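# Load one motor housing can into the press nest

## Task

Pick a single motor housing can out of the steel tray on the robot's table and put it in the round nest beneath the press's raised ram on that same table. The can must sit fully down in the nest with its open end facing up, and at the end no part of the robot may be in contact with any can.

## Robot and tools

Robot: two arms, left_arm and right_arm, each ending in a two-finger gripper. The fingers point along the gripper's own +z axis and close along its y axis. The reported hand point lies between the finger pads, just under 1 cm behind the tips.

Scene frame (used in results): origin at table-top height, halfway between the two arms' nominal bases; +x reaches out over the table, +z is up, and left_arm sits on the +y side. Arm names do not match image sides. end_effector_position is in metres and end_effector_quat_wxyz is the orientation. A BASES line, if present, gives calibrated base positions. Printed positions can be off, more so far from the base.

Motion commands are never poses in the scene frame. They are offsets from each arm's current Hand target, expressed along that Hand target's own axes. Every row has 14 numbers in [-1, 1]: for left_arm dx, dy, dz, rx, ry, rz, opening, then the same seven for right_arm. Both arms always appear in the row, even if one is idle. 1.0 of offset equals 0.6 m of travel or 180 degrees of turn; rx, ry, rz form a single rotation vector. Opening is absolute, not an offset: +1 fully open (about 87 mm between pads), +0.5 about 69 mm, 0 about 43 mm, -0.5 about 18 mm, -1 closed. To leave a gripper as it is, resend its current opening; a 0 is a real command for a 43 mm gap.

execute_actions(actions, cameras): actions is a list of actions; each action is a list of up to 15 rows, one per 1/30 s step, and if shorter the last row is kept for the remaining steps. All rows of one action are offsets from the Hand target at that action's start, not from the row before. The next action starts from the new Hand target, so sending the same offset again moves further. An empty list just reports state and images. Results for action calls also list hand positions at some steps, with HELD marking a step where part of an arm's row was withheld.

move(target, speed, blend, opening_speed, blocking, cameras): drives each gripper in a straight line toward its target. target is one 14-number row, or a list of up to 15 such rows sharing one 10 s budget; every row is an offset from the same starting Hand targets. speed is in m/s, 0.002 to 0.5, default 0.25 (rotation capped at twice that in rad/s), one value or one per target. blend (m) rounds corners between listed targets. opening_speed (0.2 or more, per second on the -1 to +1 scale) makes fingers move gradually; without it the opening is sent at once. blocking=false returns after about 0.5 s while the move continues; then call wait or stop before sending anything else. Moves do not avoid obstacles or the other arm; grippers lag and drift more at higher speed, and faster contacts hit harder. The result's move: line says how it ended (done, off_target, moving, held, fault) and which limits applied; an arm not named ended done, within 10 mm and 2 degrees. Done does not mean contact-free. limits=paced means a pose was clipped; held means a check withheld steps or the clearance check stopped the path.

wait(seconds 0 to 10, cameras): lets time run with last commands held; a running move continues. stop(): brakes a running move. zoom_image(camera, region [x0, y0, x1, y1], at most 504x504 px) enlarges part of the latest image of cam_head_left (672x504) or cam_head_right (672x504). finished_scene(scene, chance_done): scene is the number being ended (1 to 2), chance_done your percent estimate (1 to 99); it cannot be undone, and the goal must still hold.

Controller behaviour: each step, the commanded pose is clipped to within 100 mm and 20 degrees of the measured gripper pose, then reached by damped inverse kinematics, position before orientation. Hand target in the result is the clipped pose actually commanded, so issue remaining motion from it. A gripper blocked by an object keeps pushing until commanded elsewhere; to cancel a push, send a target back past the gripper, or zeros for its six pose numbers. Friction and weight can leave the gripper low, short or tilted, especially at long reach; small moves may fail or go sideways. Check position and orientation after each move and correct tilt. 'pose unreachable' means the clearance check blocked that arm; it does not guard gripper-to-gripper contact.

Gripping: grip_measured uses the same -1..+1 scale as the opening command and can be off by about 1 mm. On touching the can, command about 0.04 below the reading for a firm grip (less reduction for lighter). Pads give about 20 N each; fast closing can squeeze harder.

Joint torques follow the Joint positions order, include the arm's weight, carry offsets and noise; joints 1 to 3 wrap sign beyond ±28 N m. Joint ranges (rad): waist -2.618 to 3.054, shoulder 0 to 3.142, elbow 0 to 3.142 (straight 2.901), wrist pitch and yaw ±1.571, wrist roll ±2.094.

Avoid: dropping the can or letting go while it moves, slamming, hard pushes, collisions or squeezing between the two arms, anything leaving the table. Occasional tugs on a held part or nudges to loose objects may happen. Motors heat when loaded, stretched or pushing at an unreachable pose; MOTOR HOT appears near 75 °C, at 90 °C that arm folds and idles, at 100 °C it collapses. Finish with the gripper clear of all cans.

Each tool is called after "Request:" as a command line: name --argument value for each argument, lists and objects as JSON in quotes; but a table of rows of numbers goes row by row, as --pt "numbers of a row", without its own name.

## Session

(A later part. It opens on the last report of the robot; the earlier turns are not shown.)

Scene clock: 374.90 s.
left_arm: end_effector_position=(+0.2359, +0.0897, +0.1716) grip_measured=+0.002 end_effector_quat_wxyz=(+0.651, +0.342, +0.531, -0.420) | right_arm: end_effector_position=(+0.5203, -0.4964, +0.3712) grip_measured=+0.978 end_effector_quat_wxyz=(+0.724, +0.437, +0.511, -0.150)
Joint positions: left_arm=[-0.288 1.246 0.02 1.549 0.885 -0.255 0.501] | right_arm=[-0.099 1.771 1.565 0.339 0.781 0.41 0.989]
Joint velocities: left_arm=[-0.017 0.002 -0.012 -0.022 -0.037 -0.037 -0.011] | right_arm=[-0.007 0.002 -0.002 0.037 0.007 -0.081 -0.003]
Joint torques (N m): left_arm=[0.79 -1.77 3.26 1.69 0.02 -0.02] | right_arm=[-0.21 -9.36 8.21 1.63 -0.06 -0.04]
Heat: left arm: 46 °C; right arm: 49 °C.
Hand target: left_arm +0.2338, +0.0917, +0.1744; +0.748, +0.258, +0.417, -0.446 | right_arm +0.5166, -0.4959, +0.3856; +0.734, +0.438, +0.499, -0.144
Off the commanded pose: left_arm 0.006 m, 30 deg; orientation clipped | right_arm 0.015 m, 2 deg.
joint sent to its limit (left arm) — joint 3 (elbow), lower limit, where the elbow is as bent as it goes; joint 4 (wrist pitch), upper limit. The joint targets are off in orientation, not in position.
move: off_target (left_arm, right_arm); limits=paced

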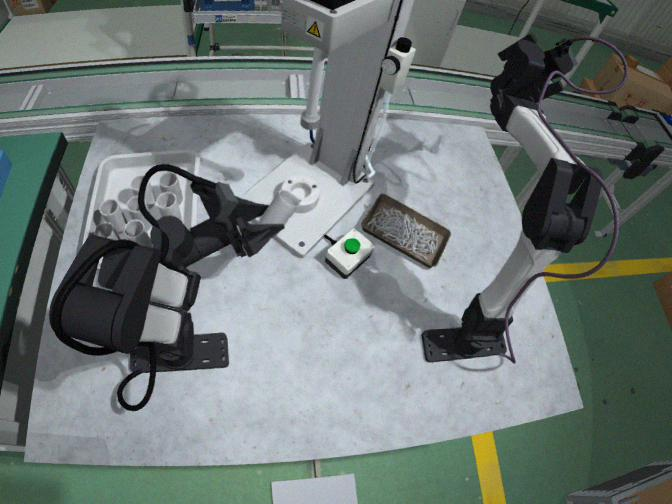

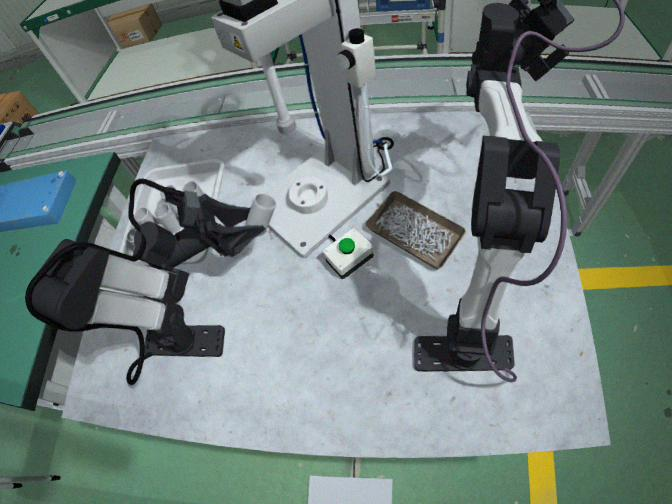

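Request:
move --target '[0,0,0,0,0.56,0,-0.1,0,0,0,0,0,0,1]' --speed 0.4

Request:
zoom_image --camera "cam_head_right" --region '[190, 140, 310, 260]'

Request:
zoom_image --camera "cam_head_left" --region '[190, 140, 310, 260]'

Scene clock: 400.93 s.
left_arm: end_effector_position=(+0.2332, +0.0918, +0.1652) grip_measured=+0.003 end_effector_quat_wxyz=(+0.149, +0.502, +0.846, -0.100) | right_arm: end_effector_position=(+0.5203, -0.4964, +0.3712) grip_measured=+0.978 end_effector_quat_wxyz=(+0.724, +0.437, +0.511, -0.150)
Joint positions: left_arm=[-0.756 1.479 1.389 -1.15 0.147 0.344 0.501] | right_arm=[-0.099 1.771 1.565 0.339 0.781 0.41 0.989]
Joint velocities: left_arm=[0.002 -0.007 -0.017 0.007 -0.066 -0.081 0.006] | right_arm=[-0.007 -0.007 -0.022 0.081 -0.066 -0.037 0.003]
Joint torques (N m): left_arm=[-0.57 -5.49 8.61 0.66 0.1 -0.06] | right_arm=[-0.21 -9.36 8.21 1.63 -0.06 -0.04]
Heat: left arm: 43 °C; right arm: 49 °C.
Hand target: left_arm +0.2373, +0.0876, +0.1732; +0.158, +0.500, +0.846, -0.099 | right_arm +0.5166, -0.4959, +0.3856; +0.734, +0.438, +0.499, -0.144
Off the commanded pose: left_arm 0.009 m, 2 deg | right_arm 0.015 m, 2 deg.
move: off_target (right_arm); limits=paced

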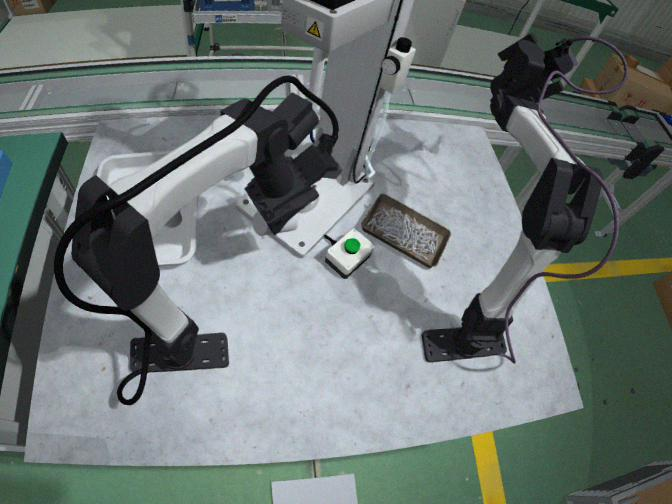

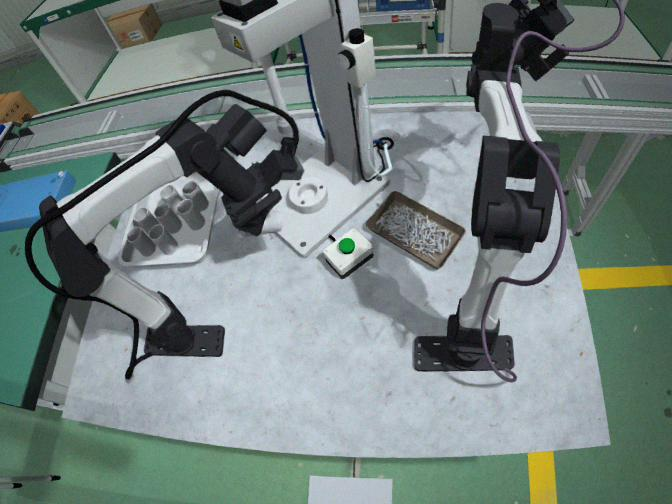

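Scaled by 4.200.

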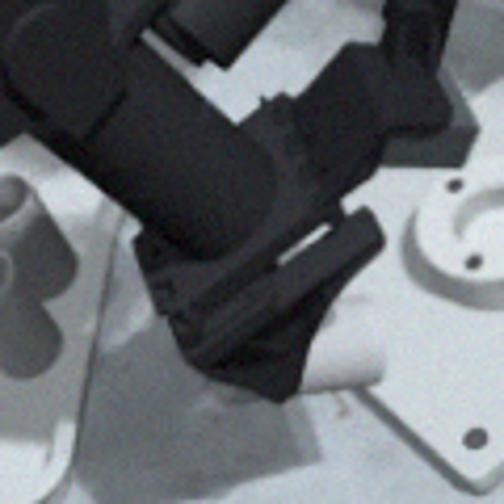

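Scaled by 4.200.

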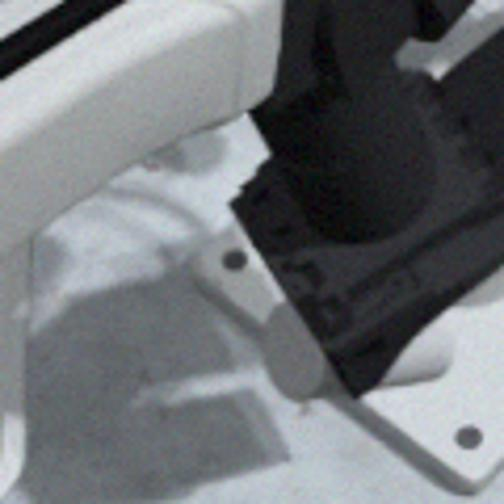

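Request:
move --target '[0.123,-0.04,0.154,0,0,0,-0.1,0,0,0,0,0,0,1]' --speed 0.12

Request:
zoom_image --camera "cam_head_right" --region '[190, 160, 310, 280]'

Scene clock: 406.90 s.
left_arm: end_effector_position=(+0.1958, +0.1111, +0.0577) grip_measured=+0.003 end_effector_quat_wxyz=(+0.141, +0.502, +0.848, -0.099) | right_arm: end_effector_position=(+0.5203, -0.4964, +0.3712) grip_measured=+0.978 end_effector_quat_wxyz=(+0.724, +0.437, +0.511, -0.150)
Joint positions: left_arm=[-0.797 1.356 0.858 -0.751 0.134 0.303 0.501] | right_arm=[-0.099 1.771 1.565 0.339 0.781 0.41 0.989]
Joint velocities: left_arm=[0.002 -0.002 0.012 -0.037 -0.095 -0.022 -0.004] | right_arm=[-0.007 -0.002 -0.012 -0.022 0.022 -0.022 0.018]
Joint torques (N m): left_arm=[-0.57 -7.12 5.09 0.88 0.14 -0.07] | right_arm=[-0.21 -9.36 8.21 1.62 -0.06 -0.04]
Heat: left arm: 43 °C; right arm: 49 °C.
Hand target: left_arm +0.1978, +0.1083, +0.0614; +0.158, +0.500, +0.846, -0.100 | right_arm +0.5166, -0.4959, +0.3856; +0.734, +0.438, +0.499, -0.144
Off the commanded pose: left_arm 0.006 m, 2 deg | right_arm 0.015 m, 2 deg.
move: off_target (right_arm)

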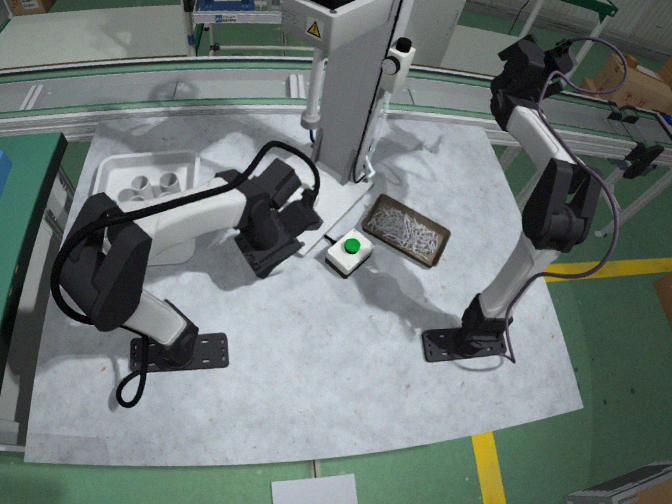

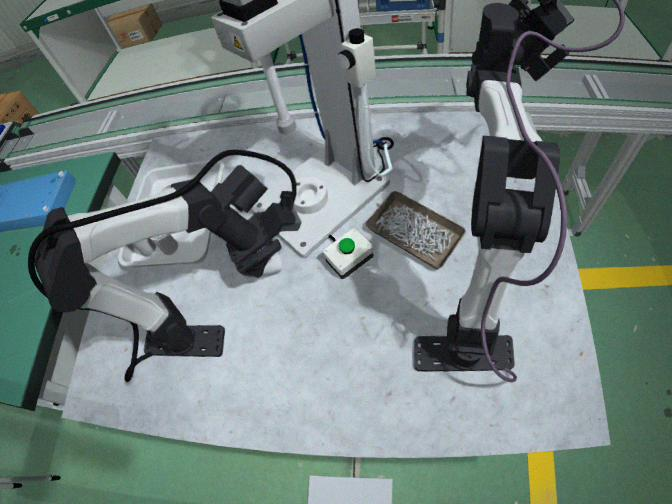

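Scaled by 4.200.

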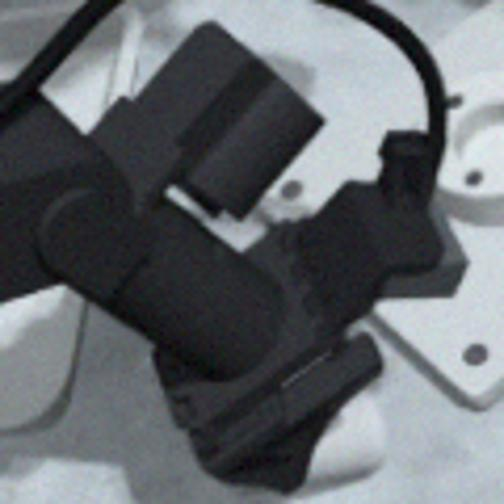

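Request:
move --target '[0.024,0,0.062,0,0,0,-0.1,0,0,0,0,0,0,1]' --speed 0.02

Request:
zoom_image --camera "cam_head_right" --region '[190, 160, 310, 280]'

Scene clock: 411.23 s.
left_arm: end_effector_position=(+0.1964, +0.1127, +0.0328) grip_measured=+0.003 end_effector_quat_wxyz=(+0.154, +0.500, +0.846, -0.097) | right_arm: end_effector_position=(+0.5203, -0.4964, +0.3712) grip_measured=+0.978 end_effector_quat_wxyz=(+0.724, +0.437, +0.511, -0.150)
Joint positions: left_arm=[-0.797 1.363 0.755 -0.617 0.124 0.302 0.501] | right_arm=[-0.099 1.771 1.565 0.339 0.781 0.41 0.989]
Joint velocities: left_arm=[-0.007 -0.027 -0.012 -0.007 -0.081 0.022 -0.001] | right_arm=[0.007 -0.012 0.002 -0.037 -0.037 0.007 0.003]
Joint torques (N m): left_arm=[-0.61 -2.48 3.12 1.36 0.17 -0.04] | right_arm=[-0.21 -9.36 8.21 1.63 -0.06 -0.04]
Heat: left arm: 42 °C; right arm: 49 °C.
Hand target: left_arm +0.1975, +0.1085, +0.0214; +0.158, +0.499, +0.846, -0.100 | right_arm +0.5166, -0.4959, +0.3856; +0.734, +0.438, +0.499, -0.144
Off the commanded pose: left_arm 0.012 m, 0 deg | right_arm 0.015 m, 2 deg.
move: off_target (left_arm, right_arm)

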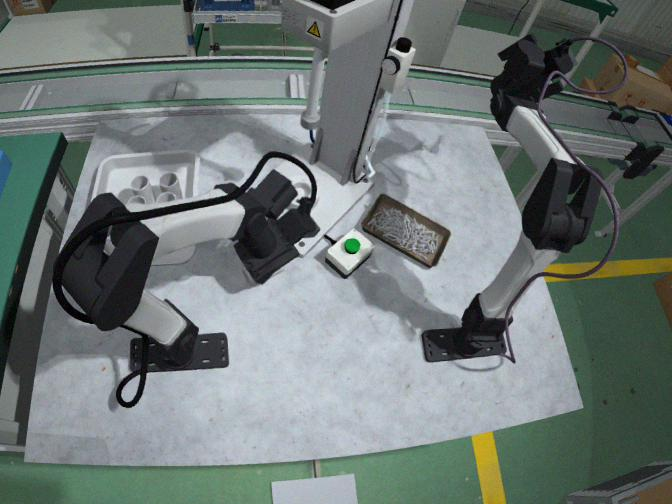

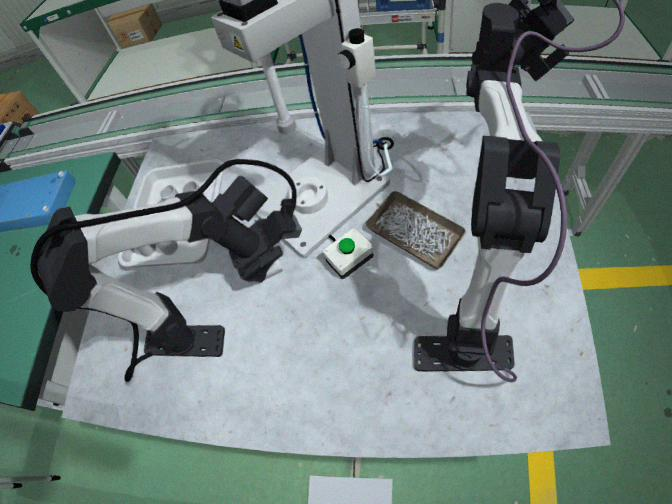

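Scaled by 4.200.

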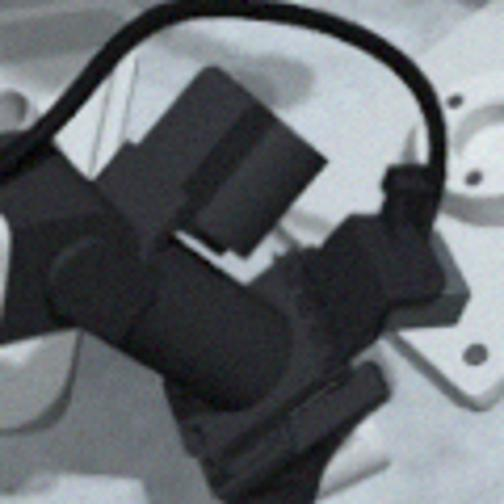

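Request:
move --target '[0.008,0,0.020,0,0,0,-0.02,0,0,0,0,0,0,1]' --speed 0.02

Request:
zoom_image --camera "cam_head_right" --region '[190, 160, 310, 280]'

Scene clock: 415.57 s.
left_arm: end_effector_position=(+0.1961, +0.1121, +0.0286) grip_measured=+0.003 end_effector_quat_wxyz=(+0.158, +0.499, +0.846, -0.100) | right_arm: end_effector_position=(+0.5203, -0.4964, +0.3712) grip_measured=+0.978 end_effector_quat_wxyz=(+0.724, +0.437, +0.511, -0.150)
Joint positions: left_arm=[-0.797 1.363 0.735 -0.589 0.127 0.298 0.502] | right_arm=[-0.099 1.771 1.565 0.339 0.781 0.41 0.989]
Joint velocities: left_arm=[-0.002 -0.012 0.007 0.007 -0.037 0.066 0.011] | right_arm=[-0.007 -0.002 0.002 0.007 -0.022 -0.051 -0.018]
Joint torques (N m): left_arm=[-0.61 -0.64 1.63 1.6 0.16 -0.01] | right_arm=[-0.23 -9.36 8.21 1.63 -0.06 -0.04]
Heat: left arm: 42 °C; right arm: 49 °C.
Hand target: left_arm +0.1972, +0.1087, +0.0084; +0.158, +0.499, +0.846, -0.100 | right_arm +0.5166, -0.4959, +0.3856; +0.734, +0.438, +0.499, -0.144
Off the commanded pose: left_arm 0.021 m, 0 deg | right_arm 0.015 m, 2 deg.
move: off_target (left_arm, right_arm)

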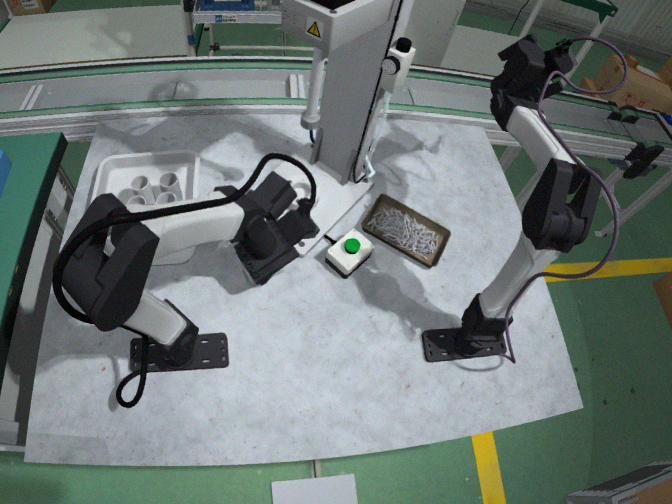

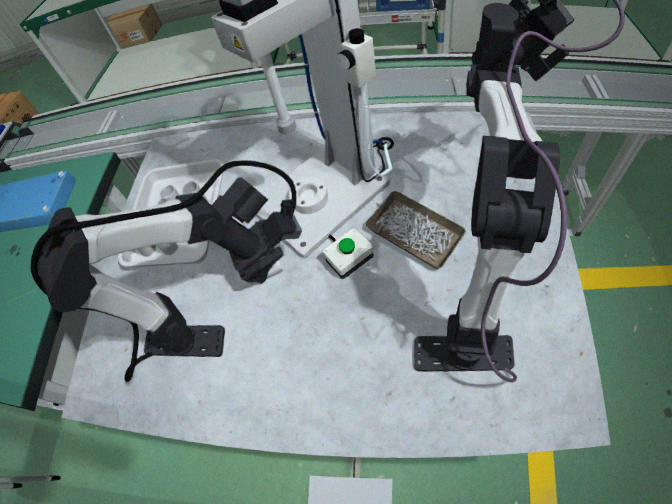

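Scaled by 4.200.

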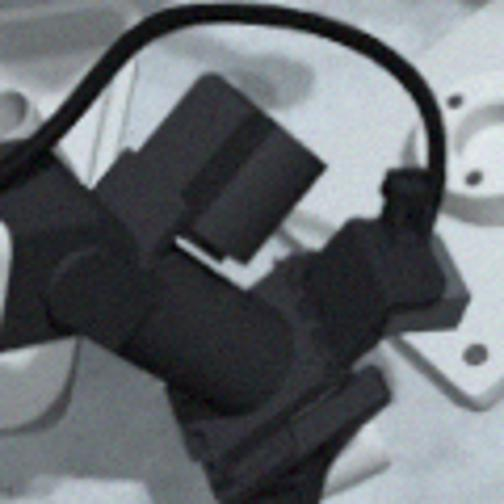

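Request:
move --target '[0.006,0,0.016,0,0,0,-0.01,0,0,0,0,0,0,1]' --speed 0.02 --cameras '[]'

Scene clock: 419.37 s.
left_arm: end_effector_position=(+0.1980, +0.1099, +0.0193) grip_measured=-0.004 end_effector_quat_wxyz=(+0.164, +0.498, +0.846, -0.102) | right_arm: end_effector_position=(+0.5203, -0.4964, +0.3712) grip_measured=+0.978 end_effector_quat_wxyz=(+0.724, +0.437, +0.511, -0.150)
Joint positions: left_arm=[-0.797 1.379 0.705 -0.528 0.129 0.296 0.498] | right_arm=[-0.099 1.771 1.565 0.339 0.781 0.41 0.989]
Joint velocities: left_arm=[0.012 -0.002 0.017 -0.022 0.051 -0.051 -0.001] | right_arm=[0.002 0.012 -0.007 -0.022 -0.007 0.037 -0.003]
Joint torques (N m): left_arm=[-0.61 -0.13 1.77 1.56 0.14 0.01] | right_arm=[-0.23 -9.36 8.21 1.63 -0.06 -0.04]
Heat: left arm: 41 °C; right arm: 49 °C.
Hand target: left_arm +0.1972, +0.1087, -0.0019; +0.158, +0.499, +0.846, -0.100 | right_arm +0.5166, -0.4959, +0.3856; +0.734, +0.438, +0.499, -0.144
Off the commanded pose: left_arm 0.021 m, 1 deg | right_arm 0.015 m, 2 deg.
move: off_target (left_arm, right_arm)
No camera images: "cameras" was empty.

Request:
move --target '[-0.0716,0,-0.187,0,0,0,-0.1,0,0,0,0,0,0,1]' --speed 0.1 --cameras '[]'

Request:
move --target '[0,0,0,0,-0.255,0,-0.1,0,0,0,0,0,0,1]' --speed 0.3

Request:
zoom_image --camera "cam_head_right" --region '[190, 160, 310, 280]'

Request:
zoom_image --camera "cam_head_left" --region '[190, 160, 310, 280]'

Scene clock: 424.53 s.
left_arm: end_effector_position=(+0.1943, +0.1132, +0.1045) grip_measured=-0.004 end_effector_quat_wxyz=(+0.136, +0.498, +0.851, -0.096) | right_arm: end_effector_position=(+0.5203, -0.4964, +0.3712) grip_measured=+0.978 end_effector_quat_wxyz=(+0.724, +0.437, +0.511, -0.150)
Joint positions: left_arm=[-0.797 1.327 1.026 -0.959 0.129 0.296 0.498] | right_arm=[-0.099 1.771 1.565 0.339 0.781 0.41 0.989]
Joint velocities: left_arm=[0.017 0.012 0.002 -0.037 -0.066 -0.022 -0.004] | right_arm=[-0.007 0.002 -0.002 -0.022 -0.007 -0.066 0.003]
Joint torques (N m): left_arm=[-0.66 -7.1 8.35 0.64 0.1 0.03] | right_arm=[-0.23 -9.36 8.21 1.62 -0.06 -0.04]
Heat: left arm: 41 °C; right arm: 49 °C.
Hand target: left_arm +0.1982, +0.1082, +0.1186; +0.158, +0.499, +0.846, -0.100 | right_arm +0.5166, -0.4959, +0.3856; +0.734, +0.438, +0.499, -0.144
Off the commanded pose: left_arm 0.014 m, 3 deg | right_arm 0.015 m, 2 deg.
move: off_target (left_arm, right_arm)
No camera images: "cameras" was empty.

Scene clock: 426.90 s.
left_arm: end_effector_position=(+0.1942, +0.1153, +0.1183) grip_measured=-0.004 end_effector_quat_wxyz=(+0.465, +0.429, +0.723, -0.275) | right_arm: end_effector_position=(+0.5203, -0.4964, +0.3712) grip_measured=+0.978 end_effector_quat_wxyz=(+0.724, +0.437, +0.511, -0.150)
Joint positions: left_arm=[-0.477 0.582 0.371 -0.308 0.579 0.305 0.498] | right_arm=[-0.099 1.771 1.565 0.339 0.781 0.41 0.989]
Joint velocities: left_arm=[-0.002 0.007 0.017 -0.095 0.022 0.022 -0.009] | right_arm=[0.037 -0.007 0.002 -0.051 0.022 -0.139 -0.008]
Joint torques (N m): left_arm=[0.24 0.5 6.24 1.81 0.41 -0.09] | right_arm=[-0.23 -9.36 8.21 1.63 -0.06 -0.04]
Heat: left arm: 41 °C; right arm: 50 °C.
Hand target: left_arm +0.1967, +0.1115, +0.1225; +0.474, +0.428, +0.715, -0.282 | right_arm +0.5166, -0.4959, +0.3856; +0.734, +0.438, +0.499, -0.144
Off the commanded pose: left_arm 0.008 m, 2 deg | right_arm 0.015 m, 2 deg.
move: off_target (right_arm)

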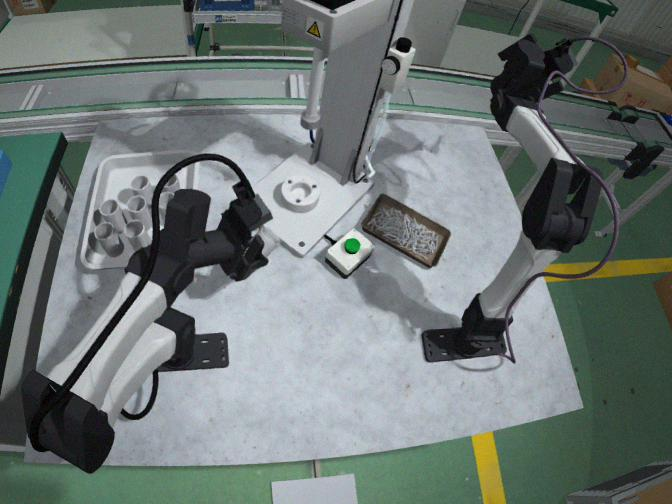

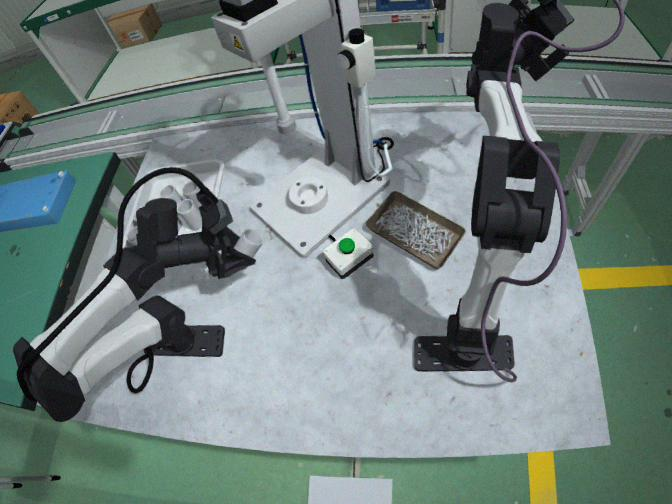

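Scaled by 4.200.

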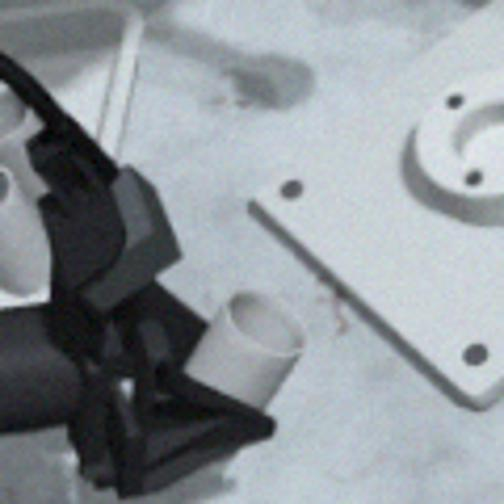

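Scaled by 4.200.

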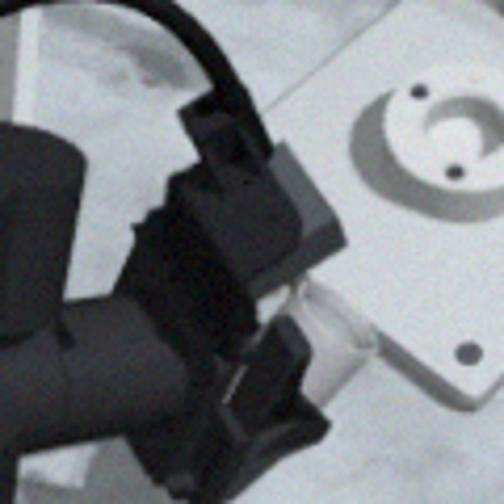

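Request:
move --target '[0,0,0,0,0.395,0,-0.1,0,0,0,0,0,0,1]' --speed 0.3 --cameras '[]'

Request:
move --target '[0,0,0.12,0,0,0,-0.1,0,0,0,0,0,0,1]' --speed 0.15

Scene clock: 435.90 s.
left_arm: end_effector_position=(+0.1955, +0.1102, +0.1098) grip_measured=-0.004 end_effector_quat_wxyz=(-0.033, +0.509, +0.860, +0.006) | right_arm: end_effector_position=(+0.5203, -0.4964, +0.3712) grip_measured=+0.978 end_effector_quat_wxyz=(+0.724, +0.437, +0.511, -0.150)
Joint positions: left_arm=[-0.879 1.704 1.388 -1.322 0.009 0.243 0.498] | right_arm=[-0.099 1.771 1.565 0.339 0.781 0.41 0.989]
Joint velocities: left_arm=[-0.002 0.002 0.002 -0.007 -0.007 0.022 0.004] | right_arm=[-0.002 -0.007 -0.002 -0.066 -0.037 0.007 -0.008]
Joint torques (N m): left_arm=[-0.65 -6.99 7.57 -0.14 0 -0.06] | right_arm=[-0.23 -9.36 8.21 1.63 -0.06 -0.04]
Heat: left arm: 42 °C; right arm: 50 °C.
Hand target: left_arm +0.1977, +0.1079, +0.1154; -0.031, +0.507, +0.861, +0.011 | right_arm +0.5166, -0.4959, +0.3856; +0.734, +0.438, +0.499, -0.144
Off the commanded pose: left_arm 0.013 m, 2 deg | right_arm 0.015 m, 2 deg.
move: off_target (left_arm, right_arm)
No camera images: "cameras" was empty.

Scene clock: 437.17 s.
left_arm: end_effector_position=(+0.1939, +0.1121, +0.0459) grip_measured=-0.004 end_effector_quat_wxyz=(-0.030, +0.509, +0.860, +0.005) | right_arm: end_effector_position=(+0.5203, -0.4964, +0.3712) grip_measured=+0.978 end_effector_quat_wxyz=(+0.724, +0.437, +0.511, -0.150)
Joint positions: left_arm=[-0.879 1.737 1.169 -1.063 0.008 0.243 0.498] | right_arm=[-0.099 1.771 1.565 0.339 0.781 0.41 0.989]
Joint velocities: left_arm=[0.017 -0.002 -0.002 0.007 -0.081 0.022 0.001] | right_arm=[0.002 0.007 -0.012 -0.095 -0.037 -0.037 0.008]
Joint torques (N m): left_arm=[-0.28 -7.15 4.63 0.1 -0.01 -0.03] | right_arm=[-0.23 -9.35 8.21 1.63 -0.07 -0.04]
Heat: left arm: 42 °C; right arm: 50 °C.
Hand target: left_arm +0.1945, +0.1127, +0.0435; -0.031, +0.507, +0.861, +0.011 | right_arm +0.5166, -0.4959, +0.3856; +0.734, +0.438, +0.499, -0.144
Off the commanded pose: left_arm 0.003 m, 1 deg | right_arm 0.015 m, 2 deg.
move: off_target (right_arm)

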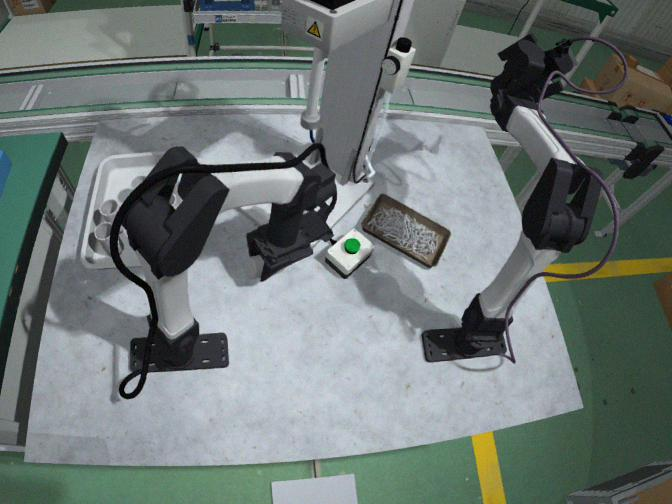

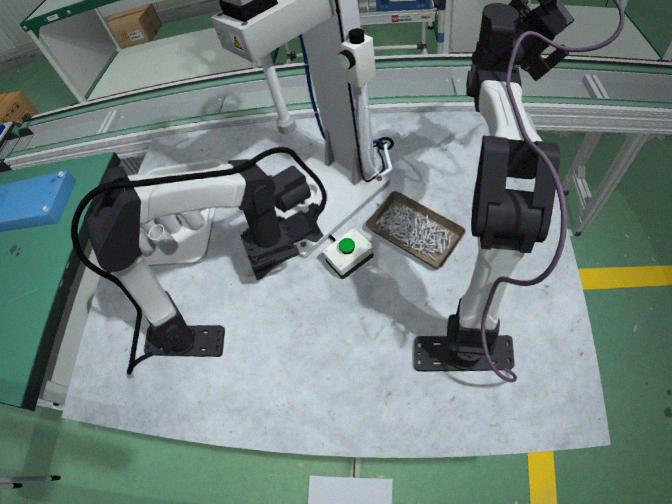

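Request:
move --target '[0.012,0,0.063,0,0,0,-0.02,0,0,0,0,0,0,1]' --speed 0.02 --cameras '[]'

Scene clock: 442.17 s.
left_arm: end_effector_position=(+0.1840, +0.1245, +0.0166) grip_measured=-0.004 end_effector_quat_wxyz=(-0.041, +0.509, +0.860, +0.011) | right_arm: end_effector_position=(+0.5203, -0.4964, +0.3712) grip_measured=+0.978 end_effector_quat_wxyz=(+0.724, +0.437, +0.511, -0.150)
Joint positions: left_arm=[-0.879 1.746 1.048 -0.957 0.002 0.243 0.498] | right_arm=[-0.099 1.771 1.565 0.339 0.781 0.41 0.989]
Joint velocities: left_arm=[-0.002 0.012 -0.007 -0.066 -0.037 -0.051 0.001] | right_arm=[0.007 -0.007 -0.022 -0.007 0.051 -0.022 0.008]
Joint torques (N m): left_arm=[0.36 -5.72 3.17 0.54 0.06 0.04] | right_arm=[-0.23 -9.36 8.21 1.63 -0.06 -0.04]
Heat: left arm: 42 °C; right arm: 50 °C.
Hand target: left_arm +0.1893, +0.1217, +0.0063; -0.031, +0.507, +0.861, +0.011 | right_arm +0.5166, -0.4959, +0.3856; +0.734, +0.438, +0.499, -0.144
Off the commanded pose: left_arm 0.012 m, 1 deg | right_arm 0.015 m, 2 deg.
move: off_target (left_arm, right_arm)
No camera images: "cameras" was empty.

Request:
move --target '[0,0,-0.1,0,0,0,-0.1,0,0,0,0,0,0,1]' --speed 0.1 --cameras '[]'

Request:
move --target '[0,0,0,0,0.11,0,-0.1,0,0,0,0,0,0,1]' --speed 0.3

Request:
zoom_image --camera "cam_head_right" --region '[200, 180, 340, 320]'

Scene clock: 449.23 s.
left_arm: end_effector_position=(+0.1878, +0.1203, +0.0532) grip_measured=-0.004 end_effector_quat_wxyz=(-0.048, +0.509, +0.859, +0.014) | right_arm: end_effector_position=(+0.5203, -0.4964, +0.3712) grip_measured=+0.978 end_effector_quat_wxyz=(+0.724, +0.437, +0.511, -0.150)
Joint positions: left_arm=[-0.879 1.729 1.18 -1.122 0.002 0.243 0.498] | right_arm=[-0.099 1.771 1.565 0.339 0.781 0.41 0.989]
Joint velocities: left_arm=[-0.002 0.012 -0.002 -0.066 -0.051 0.007 -0.009] | right_arm=[-0.002 -0.002 -0.002 0.022 0.007 -0.022 0.013]
Joint torques (N m): left_arm=[0.21 -10.84 7.02 -0.23 0.08 0.06] | right_arm=[-0.23 -9.35 8.2 1.63 -0.06 -0.04]
Heat: left arm: 41 °C; right arm: 50 °C.
Hand target: left_arm +0.1921, +0.1176, +0.0663; -0.031, +0.507, +0.861, +0.011 | right_arm +0.5166, -0.4959, +0.3856; +0.734, +0.438, +0.499, -0.144
Off the commanded pose: left_arm 0.014 m, 2 deg | right_arm 0.015 m, 2 deg.
move: off_target (left_arm, right_arm)
No camera images: "cameras" was empty.

Scene clock: 450.60 s.
left_arm: end_effector_position=(+0.1905, +0.1186, +0.0591) grip_measured=-0.004 end_effector_quat_wxyz=(-0.174, +0.498, +0.845, +0.089) | right_arm: end_effector_position=(+0.5203, -0.4964, +0.3712) grip_measured=+0.978 end_effector_quat_wxyz=(+0.724, +0.437, +0.511, -0.150)
Joint positions: left_arm=[-0.911 2.01 1.451 -1.403 -0.057 0.197 0.498] | right_arm=[-0.099 1.771 1.565 0.339 0.781 0.41 0.989]
Joint velocities: left_arm=[-0.002 -0.007 -0.002 0.022 -0.125 0.037 -0.006] | right_arm=[-0.007 0.002 0.012 -0.022 -0.037 -0.007 -0.029]
Joint torques (N m): left_arm=[-0.62 -8.62 6.5 -0.8 -0.03 -0.08] | right_arm=[-0.23 -9.36 8.21 1.63 -0.06 -0.04]
Heat: left arm: 41 °C; right arm: 50 °C.
Hand target: left_arm +0.1912, +0.1180, +0.0640; -0.178, +0.497, +0.844, +0.099 | right_arm +0.5166, -0.4959, +0.3856; +0.734, +0.438, +0.499, -0.144
Off the commanded pose: left_arm 0.008 m, 1 deg | right_arm 0.015 m, 2 deg.
move: off_target (right_arm)

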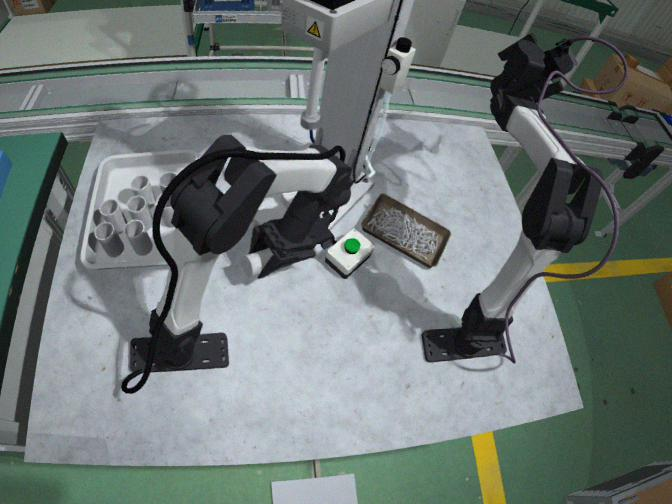

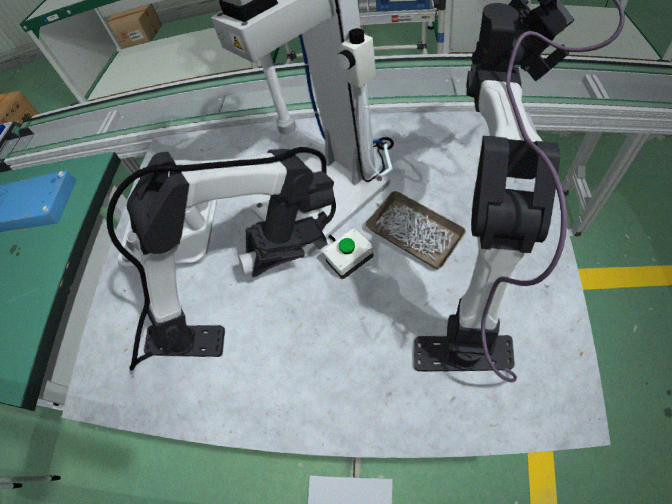

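Scaled by 3.600.

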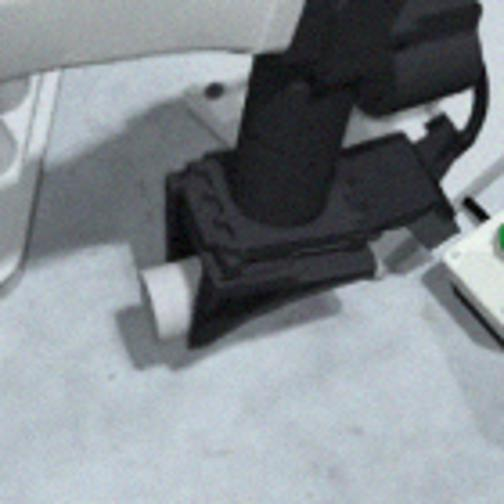

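Request:
move --target '[0,0,-0.12,0,-0.55,0,-0.1,0,0,0,0,0,0,1]' --speed 0.4

Request:
zoom_image --camera "cam_head_right" --region '[180, 160, 320, 300]'

Scene clock: 457.40 s.
left_arm: end_effector_position=(+0.2037, +0.0994, +0.1338) grip_measured=-0.004 end_effector_quat_wxyz=(+0.514, +0.407, +0.690, -0.305) | right_arm: end_effector_position=(+0.5203, -0.4964, +0.3712) grip_measured=+0.978 end_effector_quat_wxyz=(+0.724, +0.437, +0.511, -0.150)
Joint positions: left_arm=[-0.496 0.573 0.303 -0.082 0.595 0.201 0.498] | right_arm=[-0.099 1.771 1.565 0.339 0.781 0.41 0.989]
Joint velocities: left_arm=[-0.022 -0.002 0.007 0.022 -0.066 -0.007 0.001] | right_arm=[0.002 -0.002 0.012 -0.007 -0.022 -0.037 -0.003]
Joint torques (N m): left_arm=[-0.12 0.47 6.2 1.94 0.36 -0.07] | right_arm=[-0.23 -9.36 8.23 1.63 -0.06 -0.04]
Heat: left arm: 42 °C; right arm: 50 °C.
Hand target: left_arm +0.2049, +0.0954, +0.1390; +0.523, +0.408, +0.680, -0.312 | right_arm +0.5166, -0.4959, +0.3856; +0.734, +0.438, +0.499, -0.144
Off the commanded pose: left_arm 0.007 m, 2 deg | right_arm 0.015 m, 2 deg.
move: off_target (right_arm)

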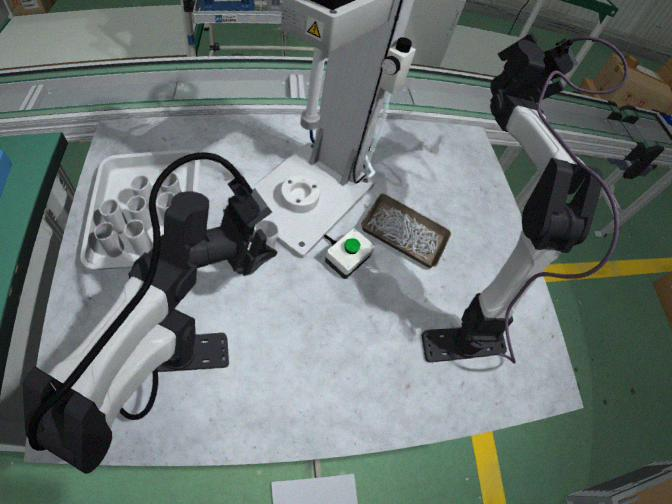

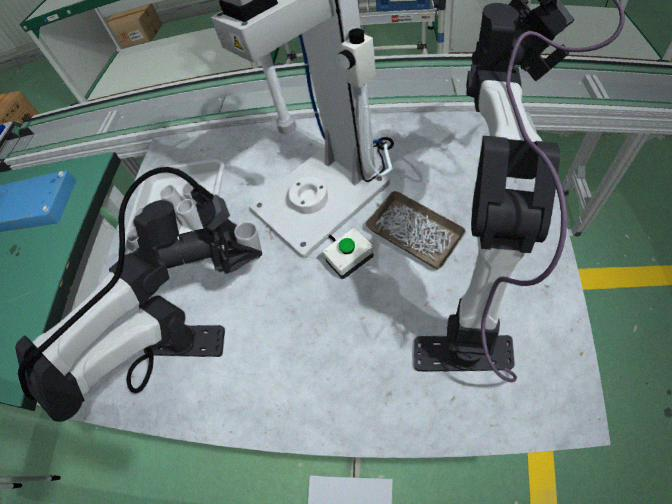

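Scaled by 3.600.

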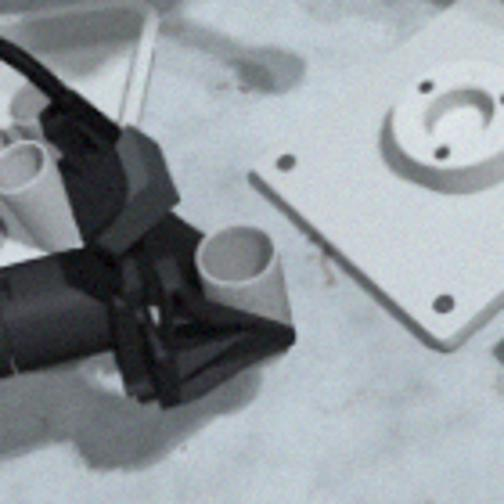

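Request:
move --target '[0.121,0,0.03,0,0,0,-0.1,0,0,0,0,0,0,1]' --speed 0.12

Request:
zoom_image --camera "cam_head_right" --region '[180, 180, 320, 320]'

Request:
zoom_image --camera "cam_head_left" --region '[180, 180, 320, 320]'

Scene clock: 462.93 s.
left_arm: end_effector_position=(+0.2041, +0.0998, +0.0601) grip_measured=-0.004 end_effector_quat_wxyz=(+0.515, +0.406, +0.690, -0.307) | right_arm: end_effector_position=(+0.5203, -0.4964, +0.3712) grip_measured=+0.978 end_effector_quat_wxyz=(+0.724, +0.437, +0.511, -0.150)
Joint positions: left_arm=[-0.488 0.761 0.022 0.389 0.605 0.2 0.498] | right_arm=[-0.099 1.771 1.565 0.339 0.781 0.41 0.989]
Joint velocities: left_arm=[-0.007 -0.007 -0.002 0.022 -0.037 -0.022 0.001] | right_arm=[-0.002 -0.007 -0.012 -0.051 0.022 -0.037 -0.024]
Joint torques (N m): left_arm=[0.13 -0.03 5.31 1.87 0.35 -0.02] | right_arm=[-0.21 -9.36 8.21 1.63 -0.06 -0.04]
Heat: left arm: 42 °C; right arm: 50 °C.
Hand target: left_arm +0.2043, +0.0974, +0.0640; +0.523, +0.408, +0.680, -0.312 | right_arm +0.5166, -0.4959, +0.3856; +0.734, +0.438, +0.499, -0.144
Off the commanded pose: left_arm 0.005 m, 2 deg | right_arm 0.015 m, 2 deg.
move: off_target (right_arm)

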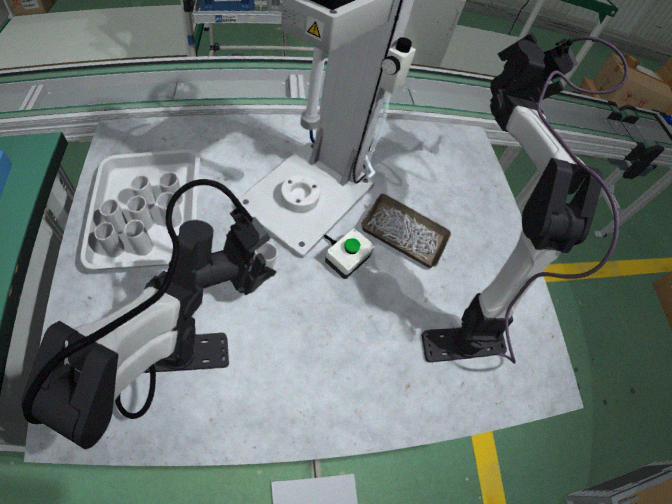

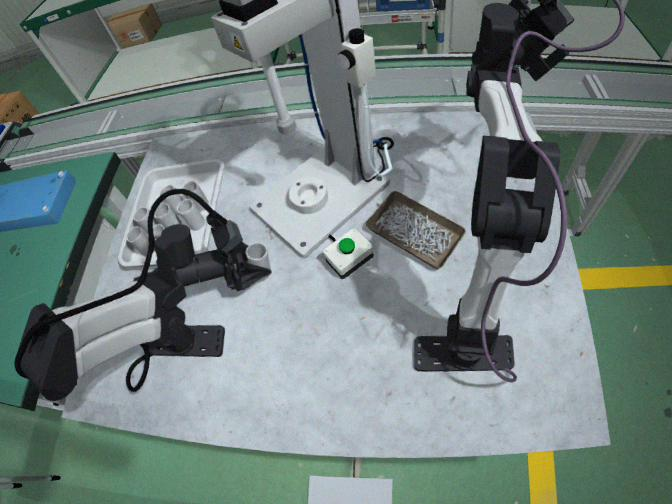

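Scaled by 3.600.

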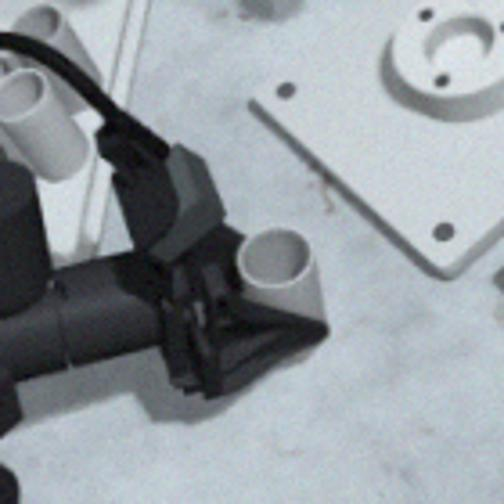

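Scaled by 3.600.

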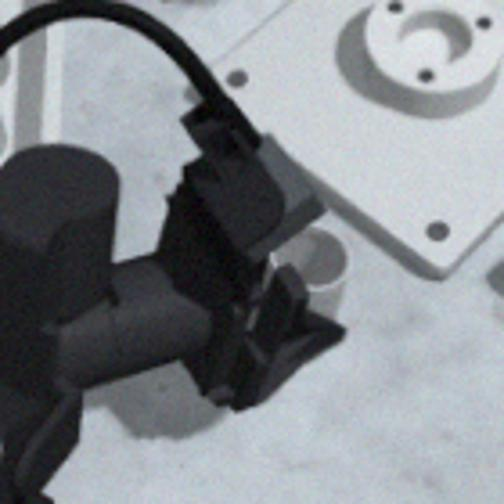

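Request:
move --target '[0.053,0,0.005,0,0,0,-0.02,0,0,0,0,0,0,1]' --speed 0.025

Request:
zoom_image --camera "cam_head_right" --region '[180, 180, 320, 320]'

Scene clock: 467.07 s.
left_arm: end_effector_position=(+0.2049, +0.0976, +0.0421) grip_measured=-0.004 end_effector_quat_wxyz=(+0.493, +0.432, +0.685, -0.317) | right_arm: end_effector_position=(+0.5203, -0.4964, +0.3712) grip_measured=+0.978 end_effector_quat_wxyz=(+0.724, +0.437, +0.511, -0.150)
Joint positions: left_arm=[-0.454 0.978 0.021 0.539 0.688 0.267 0.498] | right_arm=[-0.099 1.771 1.565 0.339 0.781 0.41 0.989]
Joint velocities: left_arm=[-0.022 -0.002 0.007 0.037 -0.037 -0.037 -0.004] | right_arm=[-0.002 0.007 -0.032 -0.007 -0.051 -0.11 -0.013]
Joint torques (N m): left_arm=[0.62 0.06 4.52 1.3 0.17 0.21] | right_arm=[-0.23 -9.36 8.23 1.63 -0.06 -0.04]
Heat: left arm: 42 °C; right arm: 50 °C.
Hand target: left_arm +0.2025, +0.1024, +0.0315; +0.523, +0.408, +0.680, -0.312 | right_arm +0.5166, -0.4959, +0.3856; +0.734, +0.438, +0.499, -0.144
Off the commanded pose: left_arm 0.011 m, 4 deg | right_arm 0.015 m, 2 deg.
joint sent to its limit (left arm) — joint 3 (elbow), lower limit, where the elbow is as bent as it goes. The joint targets are off in orientation, not in position.
move: off_target (left_arm, right_arm)

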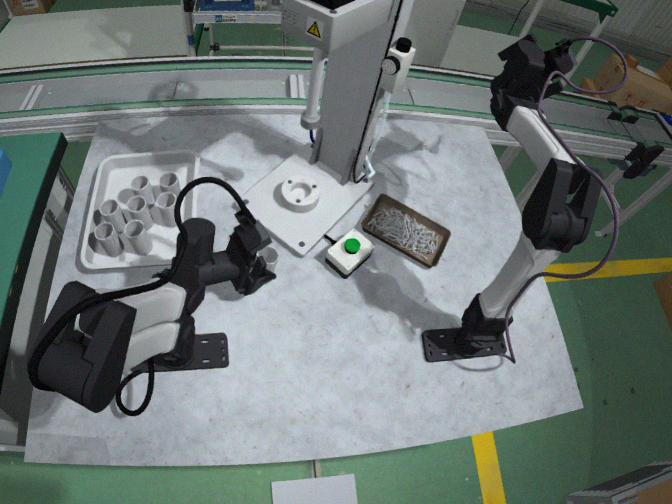

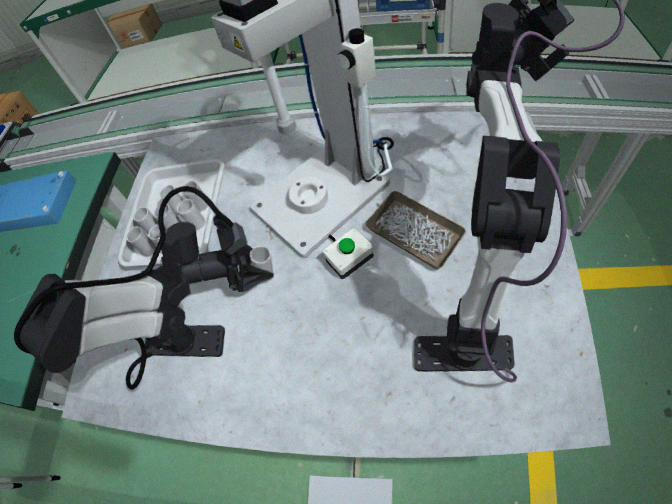

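Scaled by 3.600.

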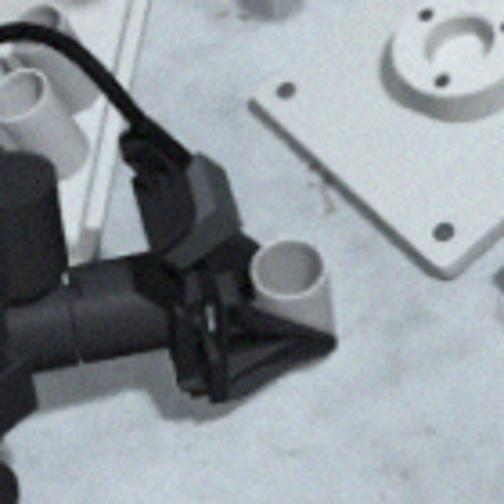

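Request:
move --target '[-0.015,0,0.003,0,0,0,-0.02,0,0,0,0,0,0,1]' --speed 0.03 --cameras '[]'

Request:
move --target '[0,0,0,0,0,0,0.3,0,0,0,0,0,0,1]' --opening_speed 0.4

Request:
zoom_image --camera "cam_head_right" --region '[180, 180, 320, 320]'

Scene clock: 472.67 s.
left_arm: end_effector_position=(+0.2056, +0.0973, +0.0430) grip_measured=-0.004 end_effector_quat_wxyz=(+0.495, +0.429, +0.687, -0.315) | right_arm: end_effector_position=(+0.5203, -0.4964, +0.3712) grip_measured=+0.978 end_effector_quat_wxyz=(+0.724, +0.437, +0.511, -0.150)
Joint positions: left_arm=[-0.461 0.972 0.021 0.54 0.675 0.257 0.498] | right_arm=[-0.099 1.771 1.565 0.339 0.781 0.41 0.989]
Joint velocities: left_arm=[0.007 -0.007 0.007 0.007 -0.007 0.007 -0.006] | right_arm=[-0.017 -0.007 -0.002 -0.022 -0.007 -0.066 0.003]
Joint torques (N m): left_arm=[-0.64 -2.03 4.51 1.43 0.09 -0.01] | right_arm=[-0.23 -9.35 8.21 1.63 -0.06 -0.04]
Heat: left arm: 42 °C; right arm: 50 °C.
Hand target: left_arm +0.2043, +0.0987, +0.0399; +0.523, +0.408, +0.680, -0.312 | right_arm +0.5166, -0.4959, +0.3856; +0.734, +0.438, +0.499, -0.144
Off the commanded pose: left_arm 0.004 m, 4 deg | right_arm 0.015 m, 2 deg.
joint sent to its limit (left arm) — joint 3 (elbow), lower limit, where the elbow is as bent as it goes. The joint targets are off in orientation, not in position.
move: off_target (left_arm, right_arm)
No camera images: "cameras" was empty.

Scene clock: 473.67 s.
left_arm: end_effector_position=(+0.2071, +0.0983, +0.0426) grip_measured=+0.300 end_effector_quat_wxyz=(+0.496, +0.427, +0.689, -0.311) | right_arm: end_effector_position=(+0.5203, -0.4964, +0.3712) grip_measured=+0.978 end_effector_quat_wxyz=(+0.724, +0.437, +0.511, -0.150)
Joint positions: left_arm=[-0.461 0.972 0.021 0.54 0.664 0.257 0.65] | right_arm=[-0.099 1.771 1.565 0.339 0.781 0.41 0.989]
Joint velocities: left_arm=[0.007 0.002 -0.012 -0.022 -0.081 -0.007 0.004] | right_arm=[0.007 -0.012 -0.007 0.022 -0.051 -0.022 -0.003]
Joint torques (N m): left_arm=[-0.53 -2.04 4.64 1.44 0.14 -0.02] | right_arm=[-0.21 -9.36 8.21 1.63 -0.06 -0.04]
Heat: left arm: 42 °C; right arm: 50 °C.
Hand target: left_arm +0.2043, +0.0987, +0.0399; +0.523, +0.408, +0.680, -0.312 | right_arm +0.5166, -0.4959, +0.3856; +0.734, +0.438, +0.499, -0.144
Off the commanded pose: left_arm 0.004 m, 4 deg | right_arm 0.015 m, 2 deg.
joint sent to its limit (left arm) — joint 3 (elbow), lower limit, where the elbow is as bent as it goes. The joint targets are off in orientation, not in position.
move: off_target (left_arm, right_arm)

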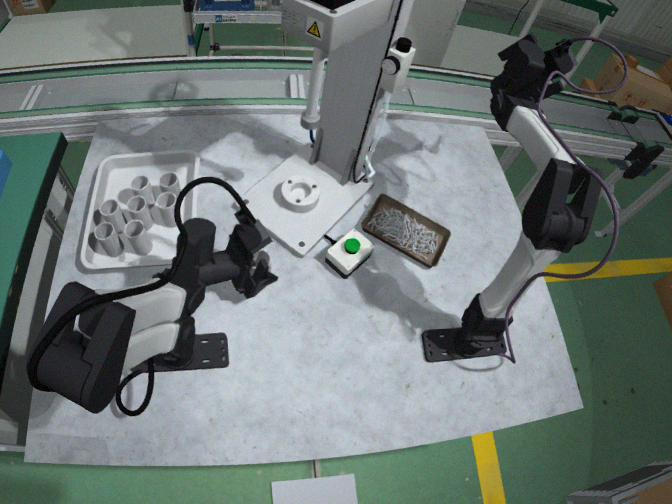

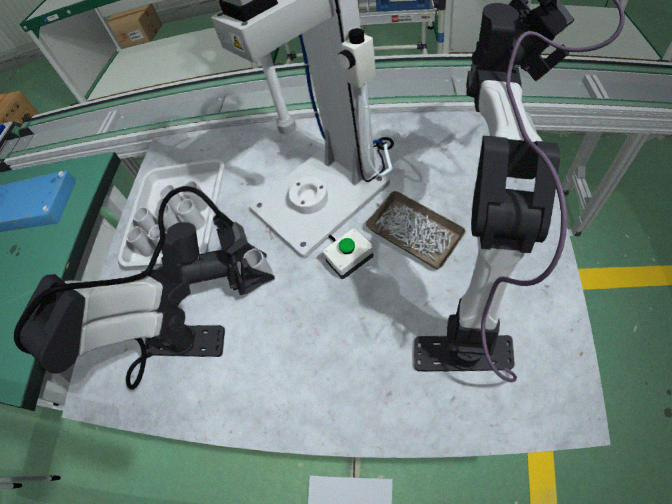

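Scaled by 3.600.

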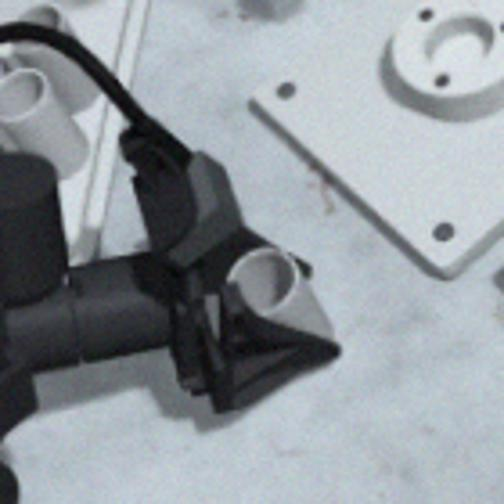

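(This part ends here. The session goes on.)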